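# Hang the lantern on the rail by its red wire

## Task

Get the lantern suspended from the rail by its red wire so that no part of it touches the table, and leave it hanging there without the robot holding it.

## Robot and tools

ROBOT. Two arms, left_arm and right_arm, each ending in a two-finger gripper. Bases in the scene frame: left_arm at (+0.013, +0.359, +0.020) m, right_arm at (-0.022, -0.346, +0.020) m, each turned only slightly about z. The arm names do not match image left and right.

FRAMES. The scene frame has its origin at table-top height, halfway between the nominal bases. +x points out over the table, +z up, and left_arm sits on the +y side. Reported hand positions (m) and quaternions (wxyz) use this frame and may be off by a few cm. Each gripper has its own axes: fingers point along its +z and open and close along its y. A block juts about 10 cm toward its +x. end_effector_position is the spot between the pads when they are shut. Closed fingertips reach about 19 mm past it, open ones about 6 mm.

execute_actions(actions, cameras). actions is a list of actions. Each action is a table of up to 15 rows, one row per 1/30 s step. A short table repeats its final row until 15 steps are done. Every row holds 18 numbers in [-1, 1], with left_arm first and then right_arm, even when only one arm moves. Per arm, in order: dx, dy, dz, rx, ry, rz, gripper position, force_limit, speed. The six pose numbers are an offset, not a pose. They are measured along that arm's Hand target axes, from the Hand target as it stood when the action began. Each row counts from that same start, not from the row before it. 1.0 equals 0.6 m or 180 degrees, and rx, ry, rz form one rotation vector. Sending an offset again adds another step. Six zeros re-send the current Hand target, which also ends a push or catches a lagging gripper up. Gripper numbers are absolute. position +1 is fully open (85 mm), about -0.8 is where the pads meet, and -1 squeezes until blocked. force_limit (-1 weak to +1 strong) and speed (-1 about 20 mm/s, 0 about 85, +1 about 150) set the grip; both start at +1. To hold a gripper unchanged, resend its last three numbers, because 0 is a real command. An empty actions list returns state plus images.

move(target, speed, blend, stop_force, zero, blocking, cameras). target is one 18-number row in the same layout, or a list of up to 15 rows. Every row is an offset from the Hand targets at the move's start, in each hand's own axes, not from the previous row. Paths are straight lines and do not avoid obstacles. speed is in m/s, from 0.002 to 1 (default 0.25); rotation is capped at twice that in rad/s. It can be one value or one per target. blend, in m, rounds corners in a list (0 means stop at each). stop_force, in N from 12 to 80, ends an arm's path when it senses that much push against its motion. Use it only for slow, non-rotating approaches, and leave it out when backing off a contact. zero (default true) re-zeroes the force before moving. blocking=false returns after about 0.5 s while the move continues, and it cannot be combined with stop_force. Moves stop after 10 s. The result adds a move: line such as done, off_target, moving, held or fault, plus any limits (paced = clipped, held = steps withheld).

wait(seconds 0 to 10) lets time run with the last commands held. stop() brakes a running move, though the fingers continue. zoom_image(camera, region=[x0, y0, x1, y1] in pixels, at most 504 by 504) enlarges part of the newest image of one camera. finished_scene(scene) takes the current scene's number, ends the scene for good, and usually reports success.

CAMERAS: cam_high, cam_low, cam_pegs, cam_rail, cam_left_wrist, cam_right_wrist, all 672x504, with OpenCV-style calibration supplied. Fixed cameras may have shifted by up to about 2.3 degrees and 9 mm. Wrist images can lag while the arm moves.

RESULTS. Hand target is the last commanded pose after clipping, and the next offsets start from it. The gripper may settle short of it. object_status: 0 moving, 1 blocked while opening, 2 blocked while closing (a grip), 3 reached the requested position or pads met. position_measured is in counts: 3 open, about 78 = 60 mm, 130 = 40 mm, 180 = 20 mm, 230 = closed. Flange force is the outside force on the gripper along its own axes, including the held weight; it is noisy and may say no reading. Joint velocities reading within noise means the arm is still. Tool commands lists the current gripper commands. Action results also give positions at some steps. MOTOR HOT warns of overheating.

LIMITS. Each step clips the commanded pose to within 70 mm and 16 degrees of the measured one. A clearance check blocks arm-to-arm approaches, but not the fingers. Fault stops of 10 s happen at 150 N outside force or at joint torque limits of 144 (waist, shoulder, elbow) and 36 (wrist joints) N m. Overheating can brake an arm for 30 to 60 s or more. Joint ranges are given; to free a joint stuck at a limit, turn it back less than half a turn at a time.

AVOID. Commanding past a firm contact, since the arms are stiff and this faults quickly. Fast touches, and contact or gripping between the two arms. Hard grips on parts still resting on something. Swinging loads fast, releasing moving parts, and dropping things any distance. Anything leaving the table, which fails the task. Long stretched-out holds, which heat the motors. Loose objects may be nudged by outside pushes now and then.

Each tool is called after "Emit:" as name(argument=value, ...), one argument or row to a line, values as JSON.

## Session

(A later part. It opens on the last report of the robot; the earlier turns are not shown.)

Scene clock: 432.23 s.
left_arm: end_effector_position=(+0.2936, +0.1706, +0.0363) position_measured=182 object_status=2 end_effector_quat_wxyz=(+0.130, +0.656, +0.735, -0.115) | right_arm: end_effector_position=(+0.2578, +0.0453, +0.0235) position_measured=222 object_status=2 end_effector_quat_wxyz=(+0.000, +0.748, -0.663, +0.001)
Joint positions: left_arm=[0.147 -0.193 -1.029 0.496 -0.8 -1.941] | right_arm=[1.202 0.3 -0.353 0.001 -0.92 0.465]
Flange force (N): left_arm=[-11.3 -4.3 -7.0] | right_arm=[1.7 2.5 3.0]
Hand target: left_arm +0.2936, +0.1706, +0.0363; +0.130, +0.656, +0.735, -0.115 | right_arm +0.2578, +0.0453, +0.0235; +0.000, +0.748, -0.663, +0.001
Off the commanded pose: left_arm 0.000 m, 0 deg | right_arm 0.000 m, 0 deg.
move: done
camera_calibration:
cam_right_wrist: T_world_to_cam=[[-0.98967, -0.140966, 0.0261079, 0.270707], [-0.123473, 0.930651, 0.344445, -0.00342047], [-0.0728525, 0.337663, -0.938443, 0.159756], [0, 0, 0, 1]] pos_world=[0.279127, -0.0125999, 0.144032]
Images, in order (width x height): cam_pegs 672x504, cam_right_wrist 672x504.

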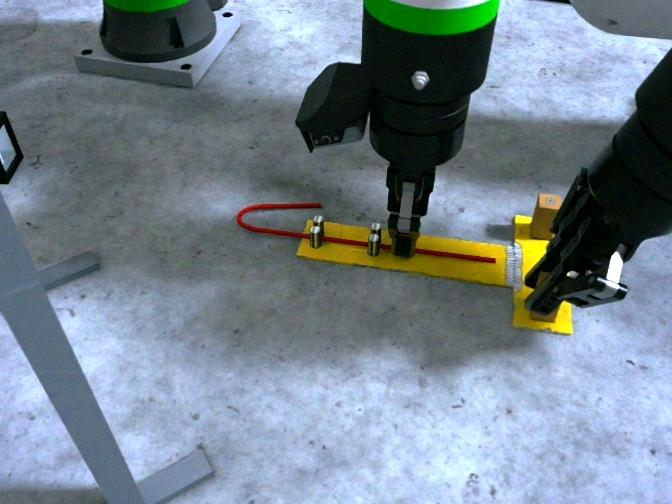

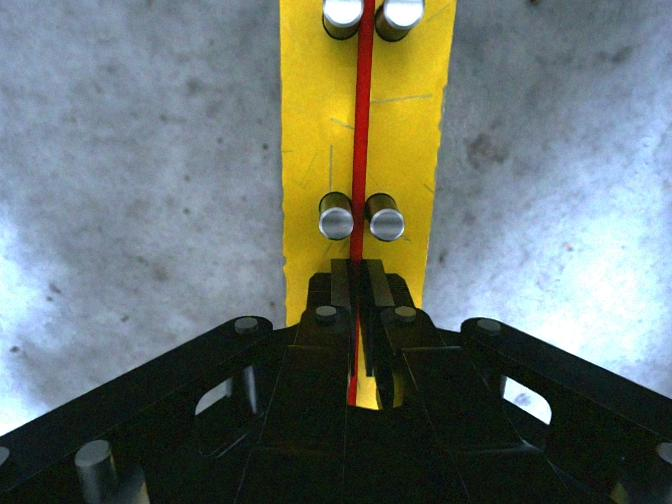

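Emit:
move(
  target=[
    [0,0,0,0,0,0,-1,0,-1,0,0,0,0,0,0,-0.5,-0.7,-0.5],
    [0,0,0,0,0,0,-1,0,-1,0,0,-0.09,0,0,0,-0.5,-0.7,-0.5],
    [0,0,0,0,0,0,-1,0,-1,-0.075,0.075,-0.09,0,0,0,-0.8,-0.7,0],
    [0,0,0,0,0,0,-1,0,-1,-0.075,0.075,-0.001,0,0,0,-0.8,-0.7,0],
  ],
  speed=0.12,
  cameras=["cam_right_wrist"],
)

Scene clock: 448.87 s.
left_arm: end_effector_position=(+0.2936, +0.1706, +0.0363) position_measured=182 object_status=2 end_effector_quat_wxyz=(+0.130, +0.656, +0.735, -0.115) | right_arm: end_effector_position=(+0.2076, +0.0844, +0.0612) position_measured=229 object_status=3 end_effector_quat_wxyz=(+0.000, +0.748, -0.663, +0.001)
Joint positions: left_arm=[0.147 -0.193 -1.029 0.496 -0.8 -1.941] | right_arm=[1.329 0.26 -0.298 0.001 -1.014 0.338]
Flange force (N): left_arm=[-11.3 -3.8 -7.3] | right_arm=[0.9 0.4 2.6]
Hand target: left_arm +0.2936, +0.1706, +0.0363; +0.130, +0.656, +0.735, -0.115 | right_arm +0.2076, +0.0844, +0.0613; +0.000, +0.748, -0.663, +0.001 (not the last commanded pose)
Off the commanded pose: left_arm 0.000 m, 0 deg | right_arm 0.037 m, 0 deg.
move: held (right_arm; a check stopped the path); path passed 3 of 4 targets; limits=held
pose unreachable (right arm): on one or more control steps of this call, first in action 0 (counted from 0), this arm could not follow its commanded pose, so it was not sent that pose on those steps. It may still have moved: this result reports where it is.
cause: moving toward the commanded pose would bring a part of the arm too close to another arm (a part of this arm just beyond joint 4 (forearm roll) and a part of the left arm just beyond its joint 2 (shoulder), 7 mm apart when this arm was first held).
camera_calibration:
cam_right_wrist: T_world_to_cam=[[-0.98965, -0.141088, 0.0262244, 0.225627], [-0.123577, 0.930774, 0.344076, -0.0589292], [-0.0729541, 0.337274, -0.938576, 0.178432], [0, 0, 0, 1]] pos_world=[0.229027, 0.0265027, 0.181831]
Images, in order (width x height): cam_right_wrist 672x504.

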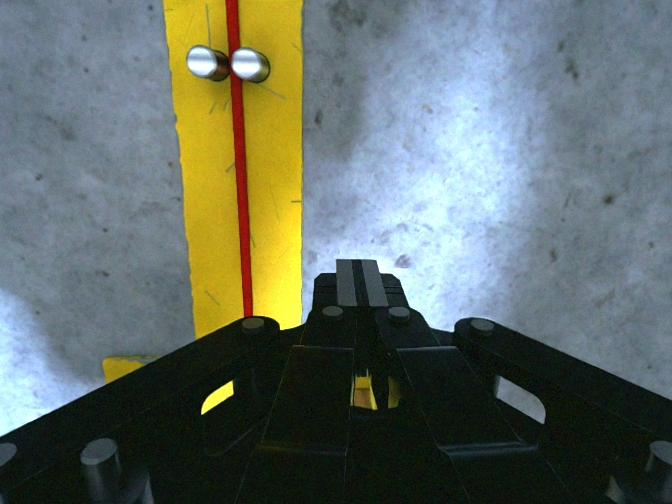

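Emit:
move(
  target=[
    [0,0,0,0,0,0,-1,0,-1,0.042,-0.015,0,0,0,0,-0.8,-0.7,0],
    [0,0,0,0,0,0,-1,0,-1,0.042,-0.015,0.0605,0,0,0,-0.8,-0.7,0],
  ],
  speed=0.1,
  cameras=["cam_right_wrist","cam_pegs"],
)

Scene clock: 455.07 s.
left_arm: end_effector_position=(+0.2936, +0.1706, +0.0363) position_measured=182 object_status=2 end_effector_quat_wxyz=(+0.130, +0.656, +0.735, -0.115) | right_arm: end_effector_position=(+0.2196, +0.0604, +0.0250) position_measured=229 object_status=3 end_effector_quat_wxyz=(+0.000, +0.748, -0.663, +0.001)
Joint positions: left_arm=[0.147 -0.193 -1.029 0.496 -0.8 -1.941] | right_arm=[1.292 0.28 -0.375 0.001 -0.918 0.376]
Flange force (N): left_arm=[-11.4 -4.8 -8.0] | right_arm=[1.9 1.5 2.2]
Hand target: left_arm +0.2936, +0.1706, +0.0363; +0.130, +0.656, +0.735, -0.115 | right_arm +0.2196, +0.0604, +0.0250; +0.000, +0.748, -0.663, +0.001
Off the commanded pose: left_arm 0.000 m, 0 deg | right_arm 0.000 m, 0 deg.
move: done
camera_calibration:
cam_right_wrist: T_world_to_cam=[[-0.989638, -0.141177, 0.026177, 0.23507], [-0.12367, 0.930729, 0.344164, -0.0226427], [-0.0729519, 0.337361, -0.938545, 0.153421], [0, 0, 0, 1]] pos_world=[0.241026, 0.0025027, 0.145632]
Images, in order (width x height): cam_pegs 672x504, cam_right_wrist 672x504.

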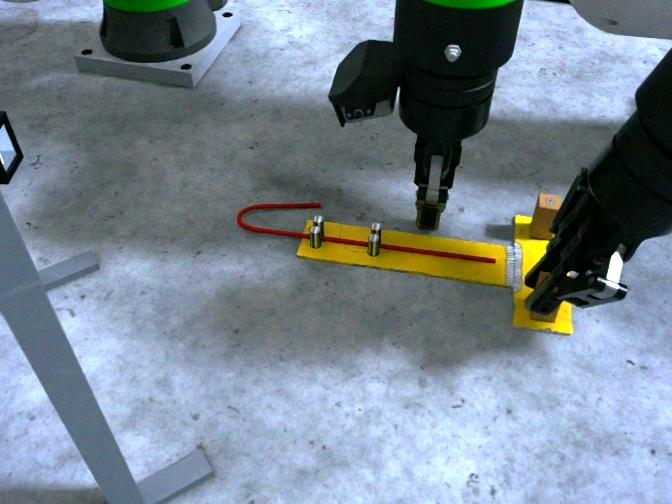

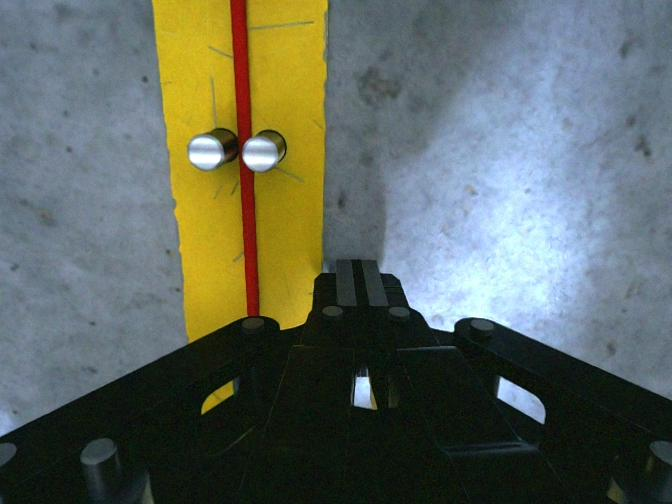

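Emit:
move(
  target=[
    [0,0,0,0,0,0,-1,0,-1,-0.004,-0.05,0,0,0,0,-0.8,-0.7,0],
    [0,0,0,0,0,0,-1,0,-1,-0.0138,-0.0777,0,0,0,0,-0.8,-0.7,0],
    [0,0,0,0,0,0,-1,0,-1,-0.008,-0.1133,0,0,0,0,-0.8,-0.7,0],
    [0,0,0,0,0,0,-1,0,-1,0.0153,-0.1405,0,0,0,0,-0.8,-0.7,0],
    [0,0,0,0,0,0,-1,0,-1,0.0483,-0.1533,0,0,0,0,-0.8,-0.7,0],
    [0,0,0,0,0,0,-1,0,-1,0.0748,-0.1552,0,0,0,0,-0.8,-0.7,0],
  ],
  speed=0.04,
  blend=0.002,
  cameras=["cam_right_wrist","cam_pegs"],
)

Scene clock: 469.50 s.
left_arm: end_effector_position=(+0.2936, +0.1706, +0.0363) position_measured=182 object_status=2 end_effector_quat_wxyz=(+0.130, +0.656, +0.735, -0.115) | right_arm: end_effector_position=(+0.3174, +0.0270, +0.0251) position_measured=229 object_status=3 end_effector_quat_wxyz=(+0.000, +0.748, -0.663, +0.001)
Joint positions: left_arm=[0.147 -0.193 -1.029 0.496 -0.8 -1.941] | right_arm=[1.072 0.347 -0.283 0.002 -0.942 0.595]
Flange force (N): left_arm=[-7.6 -1.5 -11.6] | right_arm=[1.0 1.9 2.9]
Hand target: left_arm +0.2936, +0.1706, +0.0363; +0.130, +0.656, +0.735, -0.115 | right_arm +0.3174, +0.0270, +0.0251; +0.000, +0.748, -0.663, +0.001
Off the commanded pose: left_arm 0.000 m, 0 deg | right_arm 0.000 m, 0 deg.
move: done
camera_calibration:
cam_right_wrist: T_world_to_cam=[[-0.989638, -0.141177, 0.026177, 0.327139], [-0.12367, 0.930729, 0.344164, 0.0205042], [-0.0729519, 0.337361, -0.938545, 0.171917], [0, 0, 0, 1]] pos_world=[0.338826, -0.0308973, 0.145732]
Images, in order (width x height): cam_pegs 672x504, cam_right_wrist 672x504.

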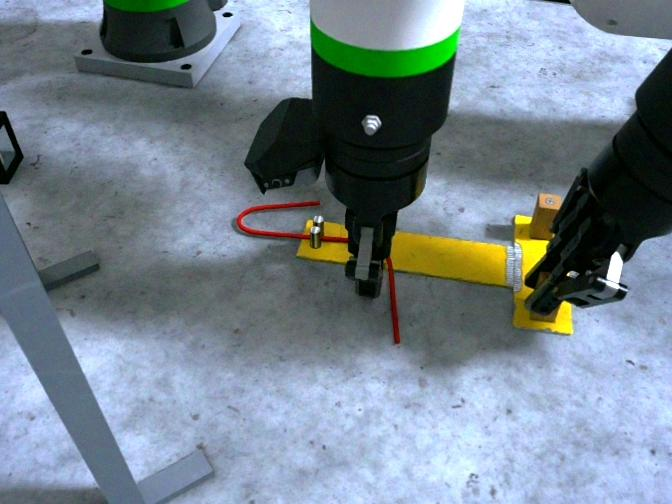

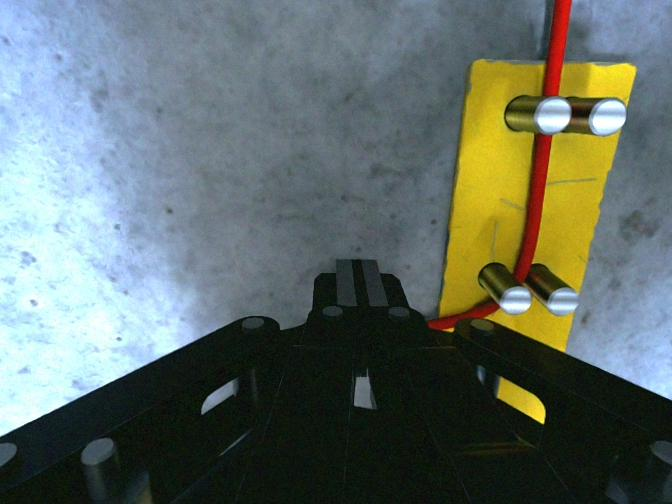

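Emit:
move(
  target=[
    [0,0,0,0,0,0,-1,0,-1,0,0,-0.08,0,0,0,-0.8,-0.7,0],
    [0,0,0,0,0,0,-1,0,-1,-0.069,-0.02,-0.08,0,0,0,-0.8,-0.7,0],
    [0,0,0,0,0,0,-1,0,-1,-0.069,-0.02,0.0058,0,0,0,-0.8,-0.7,0],
  ],
  speed=0.1,
)

Emit:
move(
  target=[
    [0,0,0,0,0,0,-1,0,-1,0.026,0,0,0,0,0,-0.8,-0.7,0],
    [0,0,0,0,0,0,-1,0,-1,0.049,-0.0083,0,0,0,0,-0.8,-0.7,0],
    [0,0,0,0,0,0,-1,0,-1,0.0733,-0.0103,0,0,0,0,-0.8,-0.7,0],
  ],
  speed=0.03,
  blend=0.002,
  cameras=["cam_right_wrist","cam_pegs"],
)

Scene clock: 488.57 s.
left_arm: end_effector_position=(+0.2936, +0.1706, +0.0363) position_measured=182 object_status=2 end_effector_quat_wxyz=(+0.130, +0.656, +0.735, -0.115) | right_arm: end_effector_position=(+0.3243, +0.0696, +0.0216) position_measured=229 object_status=3 end_effector_quat_wxyz=(+0.000, +0.748, -0.663, +0.001)
Joint positions: left_arm=[0.147 -0.193 -1.029 0.496 -0.8 -1.941] | right_arm=[1.097 0.429 -0.174 0.001 -0.969 0.57]
Flange force (N): left_arm=[-7.7 -1.5 -11.5] | right_arm=[1.3 1.1 2.8]
Hand target: left_arm +0.2936, +0.1706, +0.0363; +0.130, +0.656, +0.735, -0.115 | right_arm +0.3244, +0.0696, +0.0216; +0.000, +0.748, -0.663, +0.001
Off the commanded pose: left_arm 0.000 m, 0 deg | right_arm 0.000 m, 0 deg.
move: done

Scene clock: 490.33 s.
left_arm: end_effector_position=(+0.2936, +0.1706, +0.0363) position_measured=182 object_status=2 end_effector_quat_wxyz=(+0.130, +0.656, +0.735, -0.115) | right_arm: end_effector_position=(+0.3358, +0.0267, +0.0216) position_measured=229 object_status=3 end_effector_quat_wxyz=(+0.000, +0.748, -0.663, +0.001)
Joint positions: left_arm=[0.147 -0.193 -1.029 0.496 -0.8 -1.941] | right_arm=[1.039 0.378 -0.249 0.002 -0.945 0.629]
Flange force (N): left_arm=[-7.5 -1.7 -11.9] | right_arm=[-3.8 1.8 0.0]
Hand target: left_arm +0.2936, +0.1706, +0.0363; +0.130, +0.656, +0.735, -0.115 | right_arm +0.3358, +0.0266, +0.0216; +0.000, +0.748, -0.663, +0.001
Off the commanded pose: left_arm 0.000 m, 0 deg | right_arm 0.000 m, 0 deg.
move: done
camera_calibration:
cam_right_wrist: T_world_to_cam=[[-0.989645, -0.141147, 0.0260973, 0.345398], [-0.123676, 0.930765, 0.344065, 0.0243734], [-0.0728541, 0.337275, -0.938583, 0.170078], [0, 0, 0, 1]] pos_world=[0.357226, -0.031297, 0.142232]
Images, in order (width x height): cam_pegs 672x504, cam_right_wrist 672x504.

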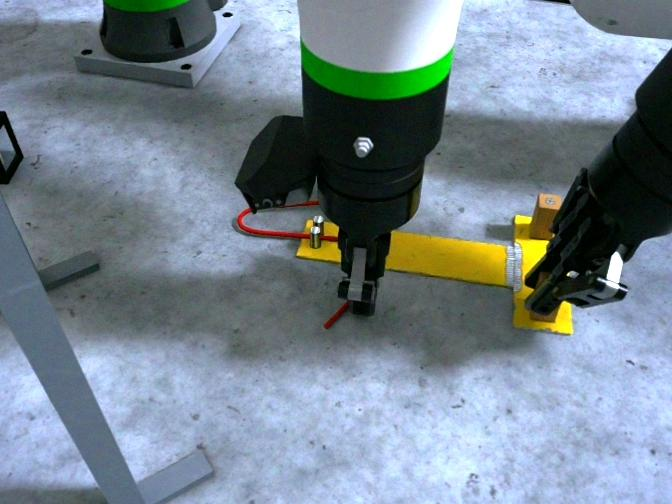

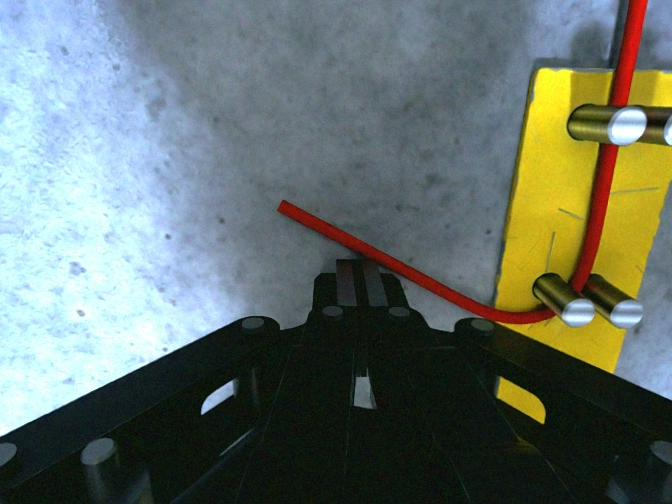

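Emit:
move(
  target=[
    [0,0,0,0,0,0,-1,0,-1,0.0242,0.0043,0,0,0,0,-0.8,-0.7,0],
    [0,0,0,0,0,0,-1,0,-1,0.0463,0.0147,0,0,0,0,-0.8,-0.7,0],
    [0,0,0,0,0,0,-1,0,-1,0.065,0.0305,0,0,0,0,-0.8,-0.7,0],
    [0,0,0,0,0,0,-1,0,-1,0.085,0.054,0,0,0,0,-0.8,-0.7,0],
  ],
  speed=0.03,
  blend=0.002,
  cameras=["cam_right_wrist","cam_pegs"],
)

Emit:
move(
  target=[
    [0,0,0,0,0,0,-1,0,-1,-0.05,-0.08,0,0,0,0,-0.8,-0.7,0],
    [0,0,0,0,0,0,-1,0,-1,-0.05,-0.08,-0.22,0,0,0,-0.8,-0.7,0],
    [0,0,0,0,0,0,-1,0,-1,-0.05,0.08,-0.22,0,0,0,-0.8,-0.7,0],
  ],
  speed=0.12,
  cameras=["cam_right_wrist","cam_pegs"],
)

Scene clock: 504.00 s.
left_arm: end_effector_position=(+0.2936, +0.1706, +0.0363) position_measured=182 object_status=2 end_effector_quat_wxyz=(+0.130, +0.656, +0.735, -0.115) | right_arm: end_effector_position=(+0.3097, -0.0279, +0.0217) position_measured=229 object_status=3 end_effector_quat_wxyz=(+0.000, +0.748, -0.663, +0.001)
Joint positions: left_arm=[0.147 -0.193 -1.029 0.496 -0.8 -1.941] | right_arm=[1.03 0.256 -0.416 0.002 -0.9 0.637]
Flange force (N): left_arm=[-11.4 -5.6 -6.2] | right_arm=[-1.7 -1.7 2.8]
Hand target: left_arm +0.2936, +0.1706, +0.0363; +0.130, +0.656, +0.735, -0.115 | right_arm +0.3097, -0.0279, +0.0217; +0.000, +0.748, -0.663, +0.001
Off the commanded pose: left_arm 0.000 m, 0 deg | right_arm 0.000 m, 0 deg.
move: done
camera_calibration:
cam_right_wrist: T_world_to_cam=[[-0.98965, -0.141085, 0.0262112, 0.311864], [-0.123572, 0.930743, 0.344163, 0.0717884], [-0.0729522, 0.337362, -0.938544, 0.186686], [0, 0, 0, 1]] pos_world=[0.331127, -0.0857978, 0.142331]
Images, in order (width x height): cam_pegs 672x504, cam_right_wrist 672x504.

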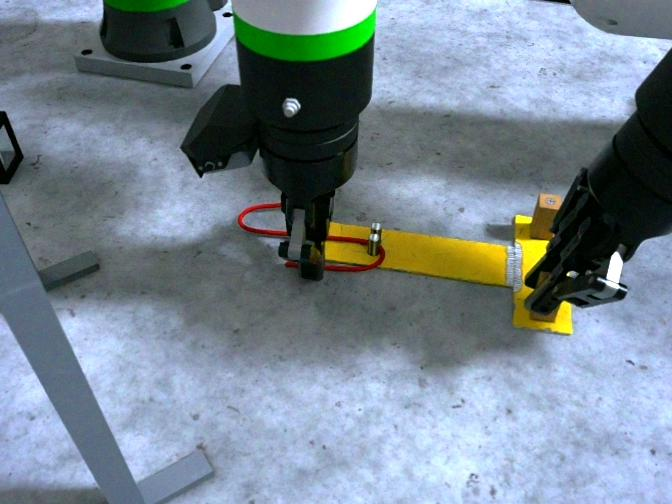

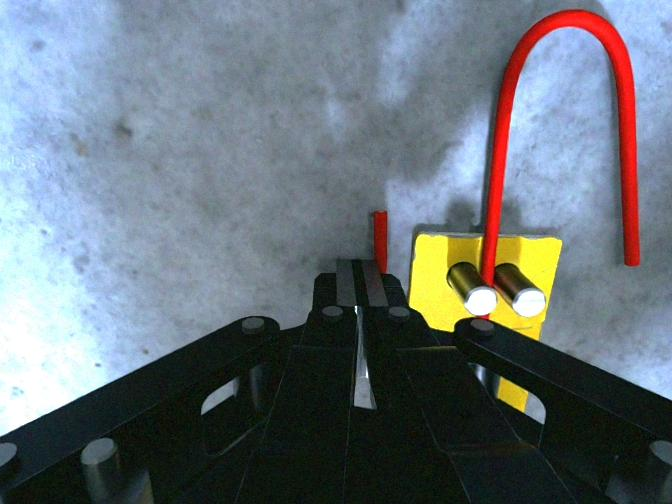

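Scene clock: 507.17 s.
left_arm: end_effector_position=(+0.2936, +0.1706, +0.0363) position_measured=182 object_status=2 end_effector_quat_wxyz=(+0.130, +0.656, +0.735, -0.115) | right_arm: end_effector_position=(+0.2584, -0.0036, +0.1536) position_measured=229 object_status=3 end_effector_quat_wxyz=(+0.000, +0.748, -0.663, +0.001)
Joint positions: left_arm=[0.147 -0.193 -1.029 0.496 -0.8 -1.941] | right_arm=[1.161 0.047 -0.306 0.001 -1.219 0.506]
Flange force (N): left_arm=[-8.6 -5.4 -9.7] | right_arm=[0.9 2.1 3.5]
Hand target: left_arm +0.2936, +0.1706, +0.0363; +0.130, +0.656, +0.735, -0.115 | right_arm +0.2584, -0.0036, +0.1536; +0.000, +0.748, -0.663, +0.001
Off the commanded pose: left_arm 0.000 m, 0 deg | right_arm 0.000 m, 0 deg.
move: done
camera_calibration:
cam_right_wrist: T_world_to_cam=[[-0.989663, -0.140993, 0.0262454, 0.261066], [-0.123474, 0.930756, 0.344162, -0.00258881], [-0.0729526, 0.337364, -0.938543, 0.298539], [0, 0, 0, 1]] pos_world=[0.279827, -0.0614982, 0.274231]
Images, in order (width x height): cam_pegs 672x504, cam_right_wrist 672x504.

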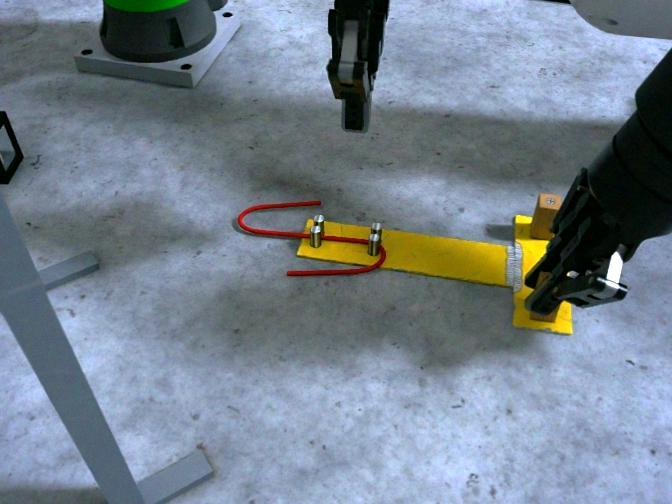

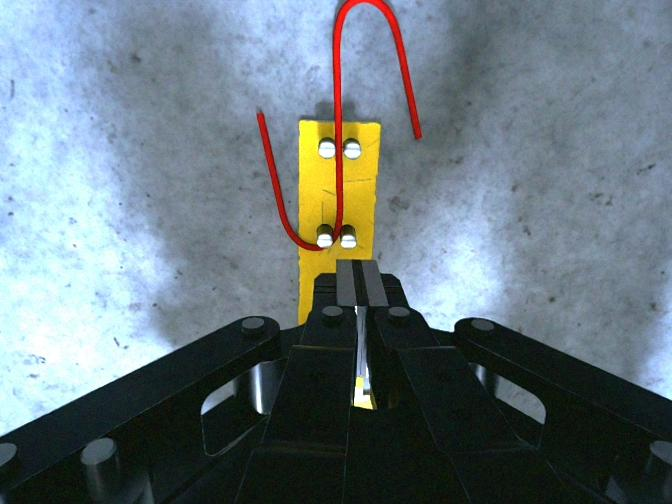

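Emit:
move(
  target=[
    [0,0,0,0,0,0,-1,0,-1,0,-0.005,0.12,0,0,0,-0.5,0.3,-0.7],
    [0,0,0,0,0,0,-1,0,-1,0,-0.005,0.216,0,0,0,-0.5,0.3,-0.7],
  ],
  speed=[0.12,0.04],
  stop_force=12,
  cameras=["cam_right_wrist"],
)

Emit:
move(
  target=[0,0,0,0,0,0,-1,0,-1,0,0,0,0,0,0,-1,0.3,-0.7],
  cameras=["cam_right_wrist","cam_pegs"],
)

Scene clock: 546.23 s.
left_arm: end_effector_position=(+0.2936, +0.1706, +0.0363) position_measured=182 object_status=2 end_effector_quat_wxyz=(+0.130, +0.656, +0.735, -0.115) | right_arm: end_effector_position=(+0.2615, -0.0035, +0.0241) position_measured=192 object_status=3 end_effector_quat_wxyz=(+0.000, +0.748, -0.663, +0.001)
Joint positions: left_arm=[0.147 -0.193 -1.029 0.496 -0.8 -1.941] | right_arm=[1.155 0.219 -0.456 0.002 -0.897 0.512]
Flange force (N): left_arm=[-8.5 -5.6 -9.9] | right_arm=[0.8 1.0 2.9]
Hand target: left_arm +0.2936, +0.1706, +0.0363; +0.130, +0.656, +0.735, -0.115 | right_arm +0.2615, -0.0035, +0.0241; +0.000, +0.748, -0.663, +0.001
Off the commanded pose: left_arm 0.000 m, 0 deg | right_arm 0.000 m, 0 deg.
move: done
camera_calibration:
cam_right_wrist: T_world_to_cam=[[-0.98965, -0.141085, 0.0262112, 0.267446], [-0.123572, 0.930743, 0.344163, 0.0423182], [-0.0729522, 0.337362, -0.938544, 0.177089], [0, 0, 0, 1]] pos_world=[0.282827, -0.0613978, 0.144631]
Images, in order (width x height): cam_right_wrist 672x504.

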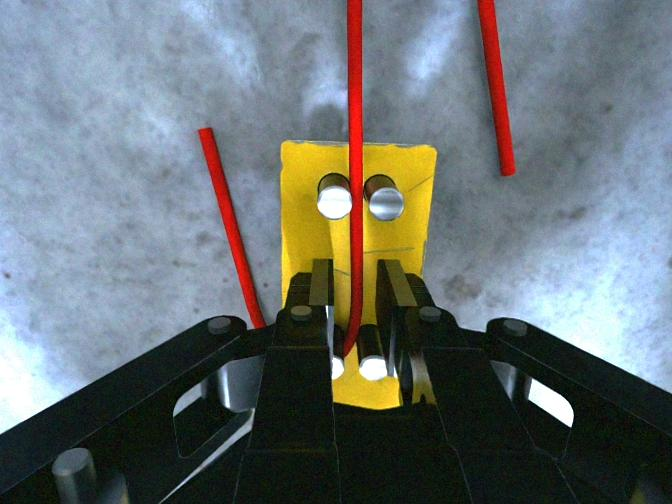

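Scene clock: 546.93 s.
left_arm: end_effector_position=(+0.2936, +0.1706, +0.0363) position_measured=182 object_status=2 end_effector_quat_wxyz=(+0.130, +0.656, +0.735, -0.115) | right_arm: end_effector_position=(+0.2614, -0.0035, +0.0240) position_measured=226 object_status=0 end_effector_quat_wxyz=(+0.000, +0.748, -0.663, +0.001)
Joint positions: left_arm=[0.147 -0.193 -1.029 0.496 -0.8 -1.941] | right_arm=[1.155 0.22 -0.456 0.002 -0.897 0.512]
Flange force (N): left_arm=[-8.1 -2.9 -10.5] | right_arm=[1.8 5.8 1.2]
Hand target: left_arm +0.2936, +0.1706, +0.0363; +0.130, +0.656, +0.735, -0.115 | right_arm +0.2615, -0.0035, +0.0241; +0.000, +0.748, -0.663, +0.001
Off the commanded pose: left_arm 0.000 m, 0 deg | right_arm 0.000 m, 0 deg.
move: done
camera_calibration:
cam_right_wrist: T_world_to_cam=[[-0.98965, -0.141087, 0.0262248, 0.267444], [-0.123576, 0.930774, 0.344076, 0.0423336], [-0.0729541, 0.337274, -0.938576, 0.177088], [0, 0, 0, 1]] pos_world=[0.282827, -0.0613973, 0.144631]
Images, in order (width x height): cam_pegs 672x504, cam_right_wrist 672x504.

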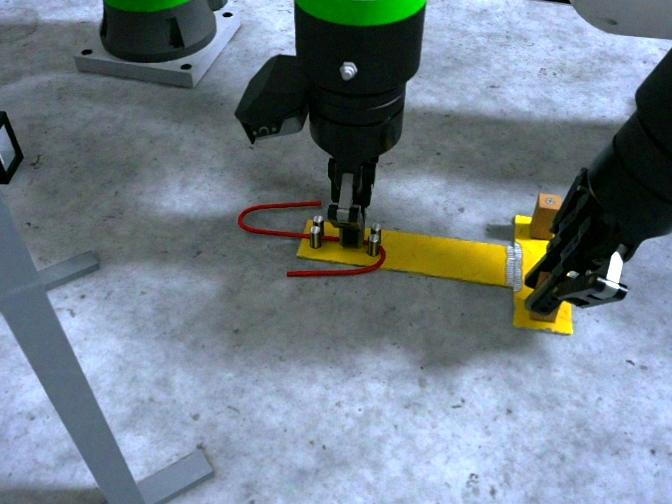

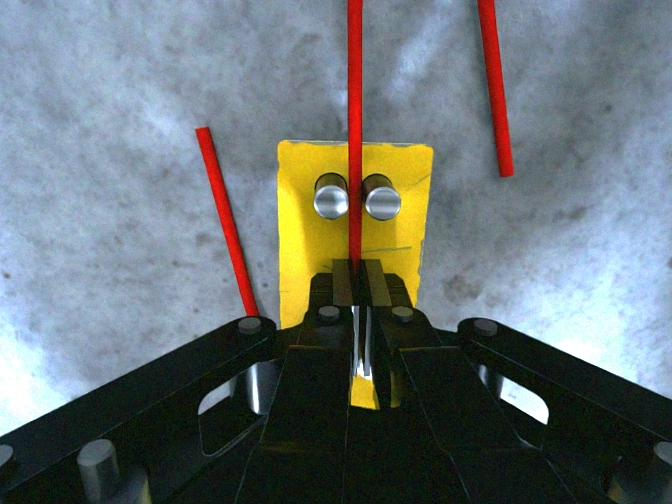

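Emit:
move(
  target=[
    [0,0,0,0,0,0,-1,0,-1,0,0,-0.2,0,0,0,-1,0.3,-0.7],
    [0,0,0,0,0,0,-1,0,-1,0.319,0.14,-0.5,0,0,0,-1,0.3,-0.7],
  ],
  speed=0.15,
  blend=0.03,
  cameras=["all"],
)

Emit:
zoom_image(
  camera="cam_rail",
  region=[10, 370, 130, 504],
)

Emit:
zoom_image(
  camera="cam_high",
  region=[160, 370, 260, 450],
)

Emit:
zoom_image(
  camera="cam_low",
  region=[60, 200, 140, 300],
)

Scene clock: 609.47 s.
left_arm: end_effector_position=(+0.2936, +0.1706, +0.0363) position_measured=182 object_status=2 end_effector_quat_wxyz=(+0.130, +0.656, +0.735, -0.115) | right_arm: end_effector_position=(+0.2008, -0.2030, +0.3243) position_measured=226 object_status=2 end_effector_quat_wxyz=(+0.000, +0.748, -0.663, +0.001)
Joint positions: left_arm=[0.147 -0.193 -1.029 0.496 -0.8 -1.941] | right_arm=[1.064 -0.493 -0.329 0.001 -1.736 0.605]
Flange force (N): left_arm=[-10.1 -2.8 -8.4] | right_arm=[-0.2 0.8 4.3]
Hand target: left_arm +0.2936, +0.1706, +0.0363; +0.130, +0.656, +0.735, -0.115 | right_arm +0.2008, -0.2030, +0.3244; +0.000, +0.748, -0.663, +0.001
Off the commanded pose: left_arm 0.000 m, 0 deg | right_arm 0.000 m, 0 deg.
move: done
camera_calibration:
cam_left_wrist: T_world_to_cam=[[0.99343, 0.111119, 0.0273606, -0.308087], [0.0664514, -0.75478, 0.652603, 0.100376], [0.0931678, -0.646498, -0.757206, 0.238779], [0, 0, 0, 1]] pos_world=[0.277146, 0.264367, 0.123729]
cam_right_wrist: T_world_to_cam=[[-0.98965, -0.141088, 0.0262244, 0.171435], [-0.123577, 0.930774, 0.344076, 0.117302], [-0.0729541, 0.337274, -0.938576, 0.521841], [0, 0, 0, 1]] pos_world=[0.222227, -0.260997, 0.444931]

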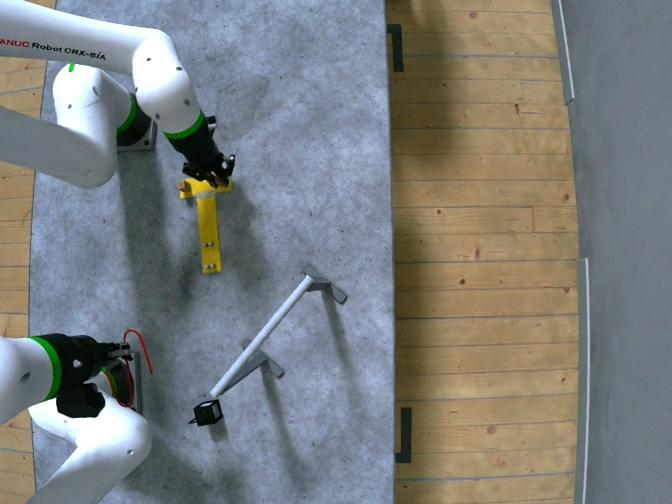

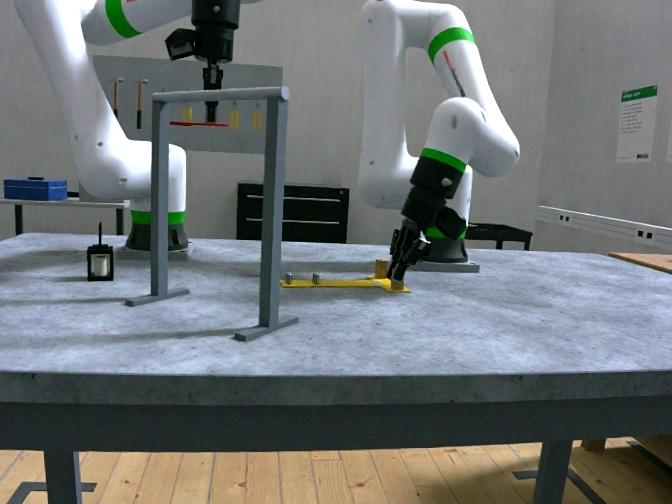

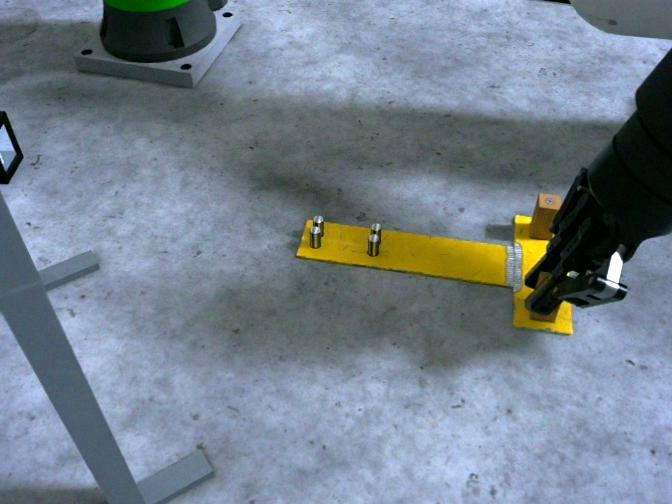

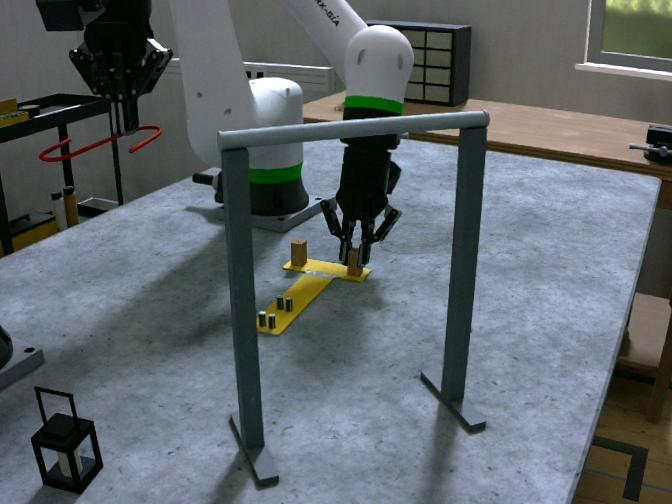

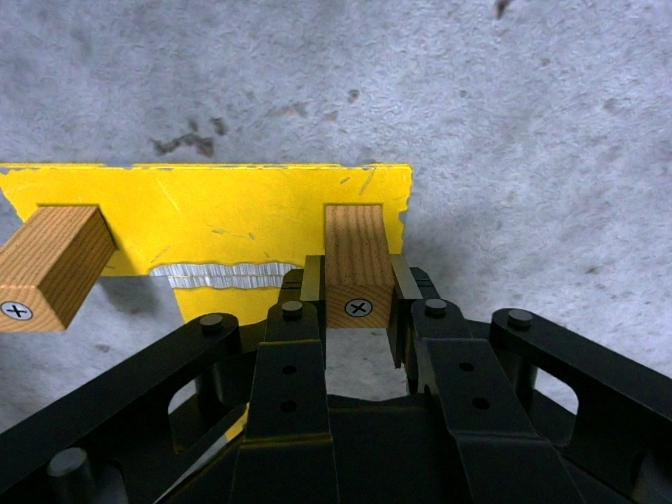

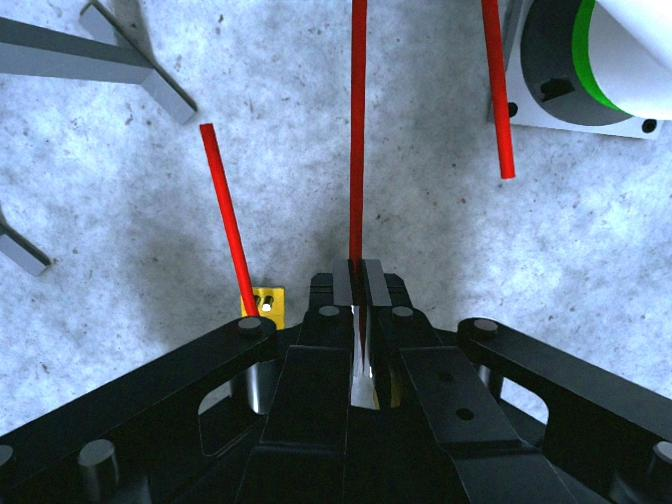

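Scaled by 3.761 from the camera's 672x504 image, which has a finer 960x720 frame.

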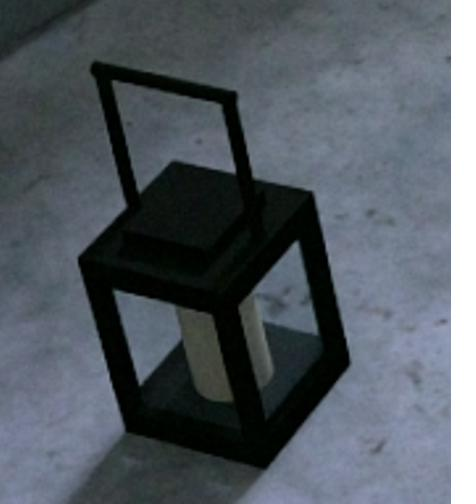

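Scaled by 5.040 from the camera's 672x504 image, which has a finer 960x720 frame.

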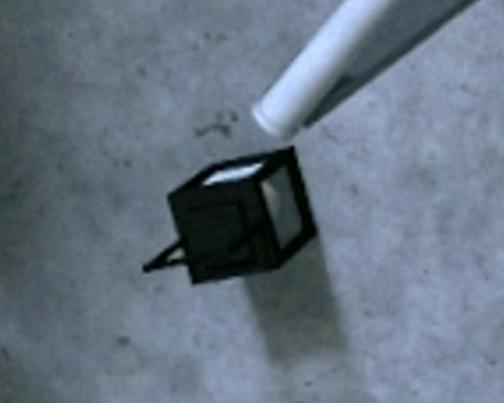

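Scaled by 5.040 from the camera's 672x504 image, which has a finer 960x720 frame.

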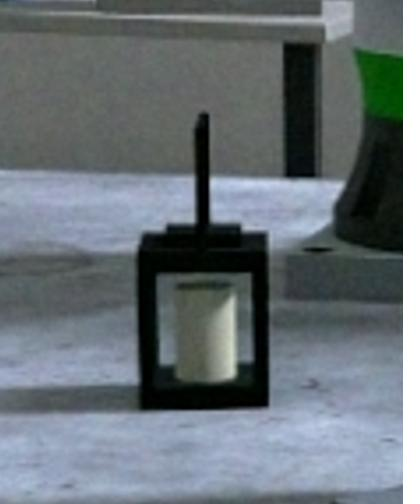

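Emit:
move(
  target=[0,0,0,0,0,0,-1,0,-1,0.449,-0.156,0.073,-0.265,-0.53,0.53,-1,0.3,-0.7],
  speed=0.2,
  cameras=["all"],
)

Scene clock: 636.63 s.
left_arm: end_effector_position=(+0.2936, +0.1706, +0.0363) position_measured=182 object_status=2 end_effector_quat_wxyz=(+0.130, +0.656, +0.735, -0.115) | right_arm: end_effector_position=(+0.3260, -0.4594, +0.2811) position_measured=226 object_status=2 end_effector_quat_wxyz=(+0.183, +0.182, +0.684, +0.682)
Joint positions: left_arm=[0.147 -0.193 -1.029 0.496 -0.8 -1.941] | right_arm=[-1.052 0.278 -0.227 -1.307 -2.009 0.566]
Flange force (N): left_arm=[-9.6 -2.9 -8.5] | right_arm=[1.6 -3.5 1.2]
Hand target: left_arm +0.2936, +0.1706, +0.0363; +0.130, +0.656, +0.735, -0.115 | right_arm +0.3260, -0.4594, +0.2811; +0.183, +0.182, +0.684, +0.682
Off the commanded pose: left_arm 0.000 m, 0 deg | right_arm 0.000 m, 0 deg.
move: done
camera_calibration:
cam_left_wrist: T_world_to_cam=[[0.99343, 0.111119, 0.0273606, -0.308087], [0.0664514, -0.75478, 0.652603, 0.100376], [0.0931678, -0.646498, -0.757206, 0.238779], [0, 0, 0, 1]] pos_world=[0.277146, 0.264367, 0.123729]
cam_right_wrist: T_world_to_cam=[[-0.0328001, -0.0101135, 0.999411, -0.264988], [0.640018, -0.768246, 0.0132308, -0.550185], [0.767659, 0.640075, 0.0316713, 0.1691], [0, 0, 0, 1]] pos_world=[0.213625, -0.533594, 0.266755]

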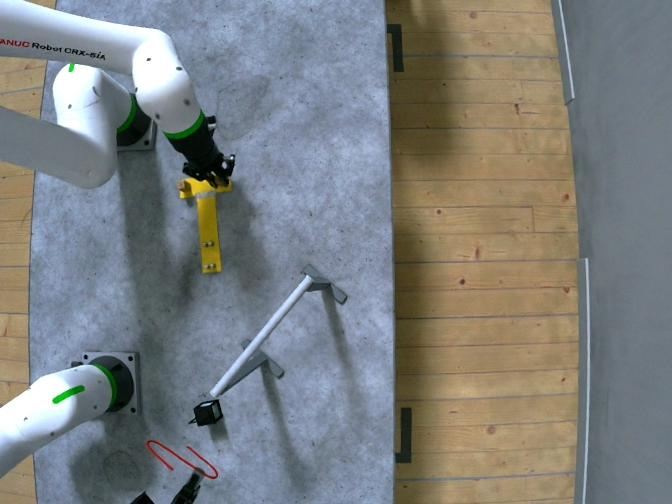

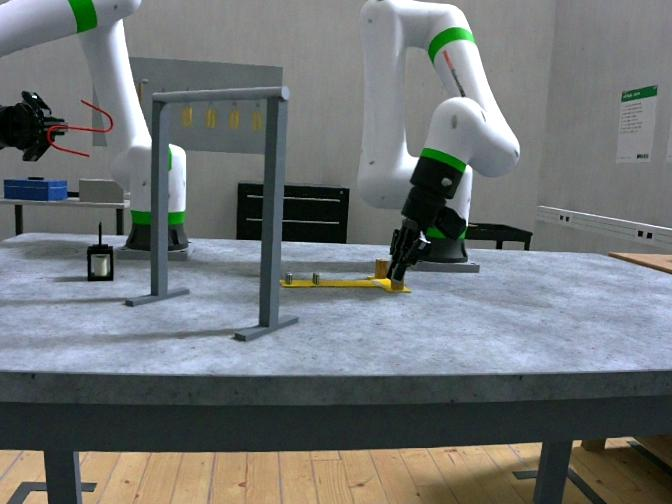

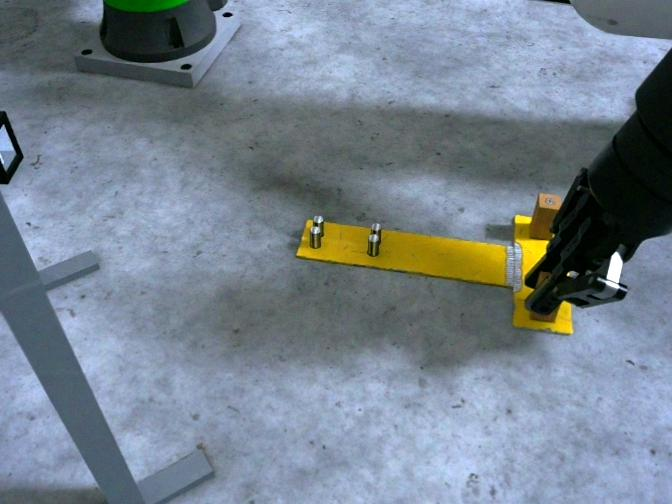

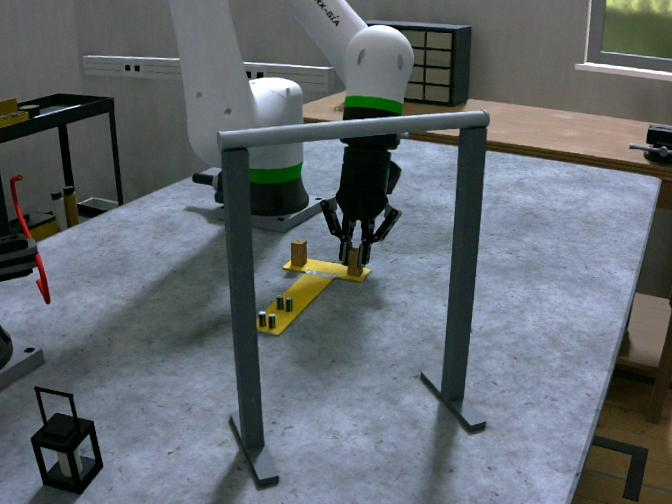

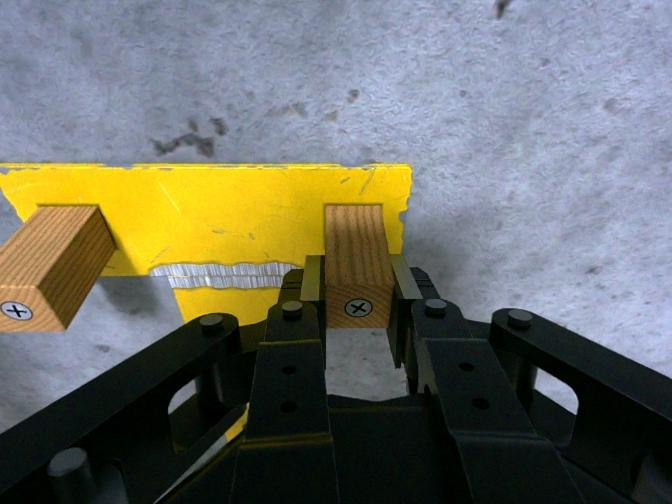

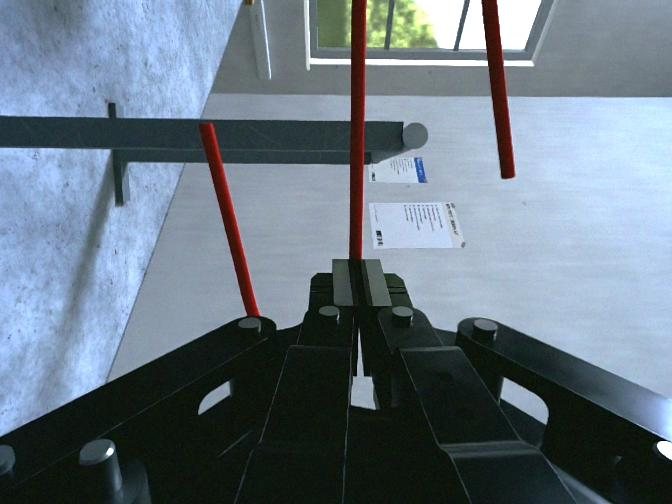

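Emit:
move(
  target=[0,0,0,0,0,0,-1,0,-1,-0.024,-0.245,0.001,0,0,0,-1,0.3,-0.7],
  speed=0.12,
  cameras=["cam_high","cam_low","cam_rail","cam_right_wrist"],
)

Emit:
zoom_image(
  camera="cam_rail",
  region=[0, 330, 180, 504],
)

Emit:
zoom_image(
  camera="cam_low",
  region=[20, 190, 160, 300],
)

Emit:
zoom_image(
  camera="cam_high",
  region=[140, 380, 260, 500],
)

Scene clock: 656.10 s.
left_arm: end_effector_position=(+0.2936, +0.1706, +0.0363) position_measured=182 object_status=2 end_effector_quat_wxyz=(+0.130, +0.656, +0.735, -0.115) | right_arm: end_effector_position=(+0.3389, -0.4664, +0.1341) position_measured=226 object_status=2 end_effector_quat_wxyz=(+0.183, +0.182, +0.684, +0.682)
Joint positions: left_arm=[0.147 -0.193 -1.029 0.496 -0.8 -1.941] | right_arm=[-1.009 0.632 -0.206 -1.214 -1.873 0.896]
Flange force (N): left_arm=[-9.4 -2.9 -8.2] | right_arm=[0.6 -4.3 0.4]
Hand target: left_arm +0.2936, +0.1706, +0.0363; +0.130, +0.656, +0.735, -0.115 | right_arm +0.3389, -0.4663, +0.1341; +0.183, +0.182, +0.684, +0.682
Off the commanded pose: left_arm 0.000 m, 0 deg | right_arm 0.000 m, 0 deg.
move: done
camera_calibration:
cam_right_wrist: T_world_to_cam=[[-0.0328001, -0.0101135, 0.999411, -0.117722], [0.640018, -0.768246, 0.0132308, -0.561874], [0.767659, 0.640075, 0.0316713, 0.168334], [0, 0, 0, 1]] pos_world=[0.226525, -0.540594, 0.119755]
Images, in order (width x height): cam_high 672x504, cam_low 672x504, cam_rail 672x504, cam_right_wrist 672x504.

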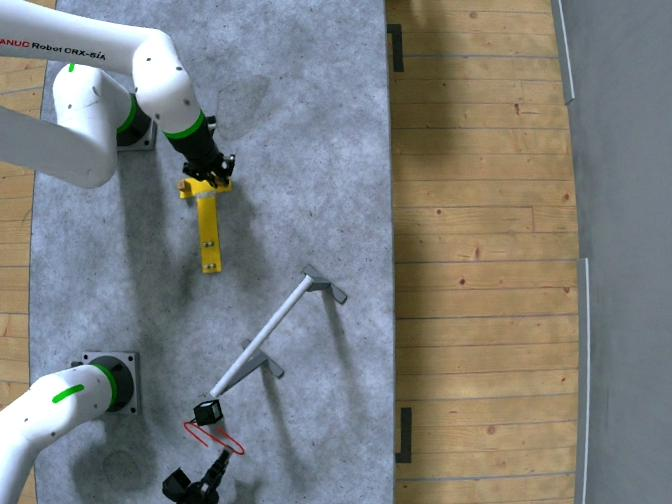

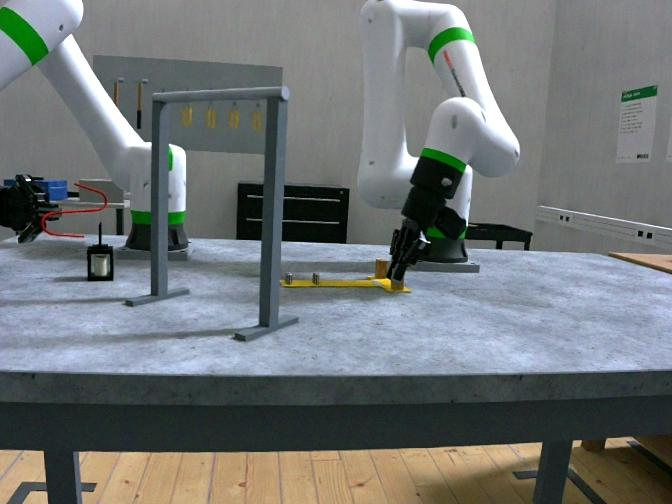

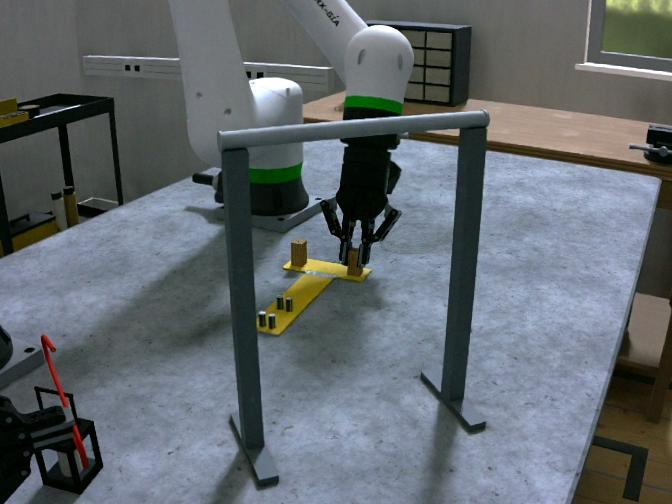

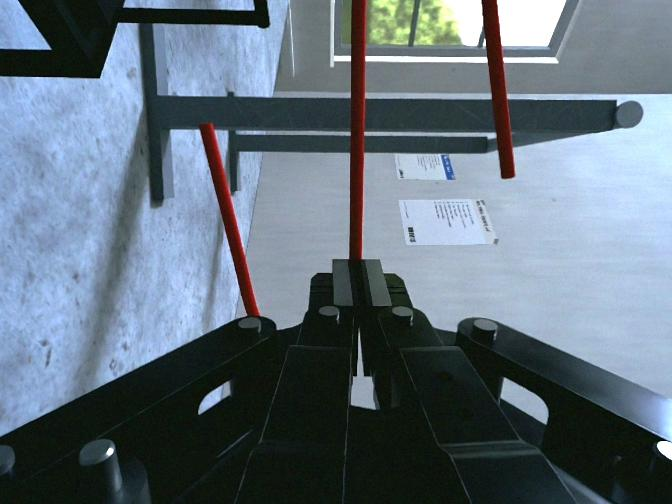

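Scaled by 2.800 from the camera's 672x504 image, which has a finer 960x720 frame.

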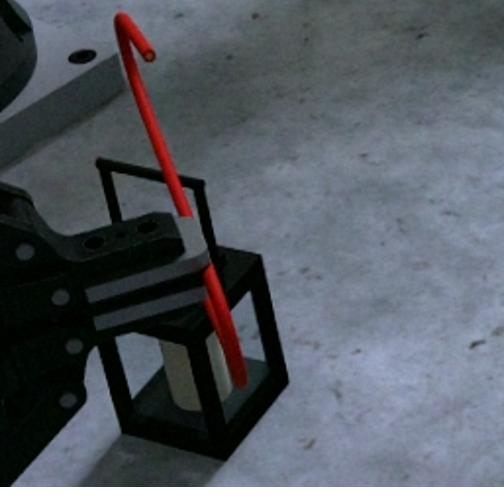

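Scaled by 3.600 from the camera's 672x504 image, which has a finer 960x720 frame.

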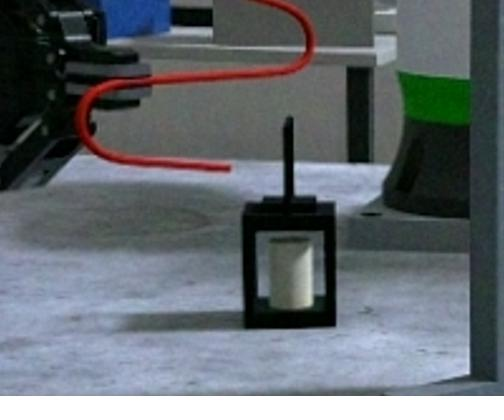

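Scaled by 4.200 from the camera's 672x504 image, which has a finer 960x720 frame.

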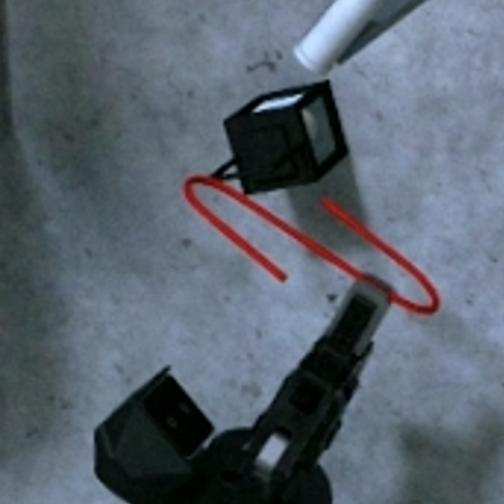

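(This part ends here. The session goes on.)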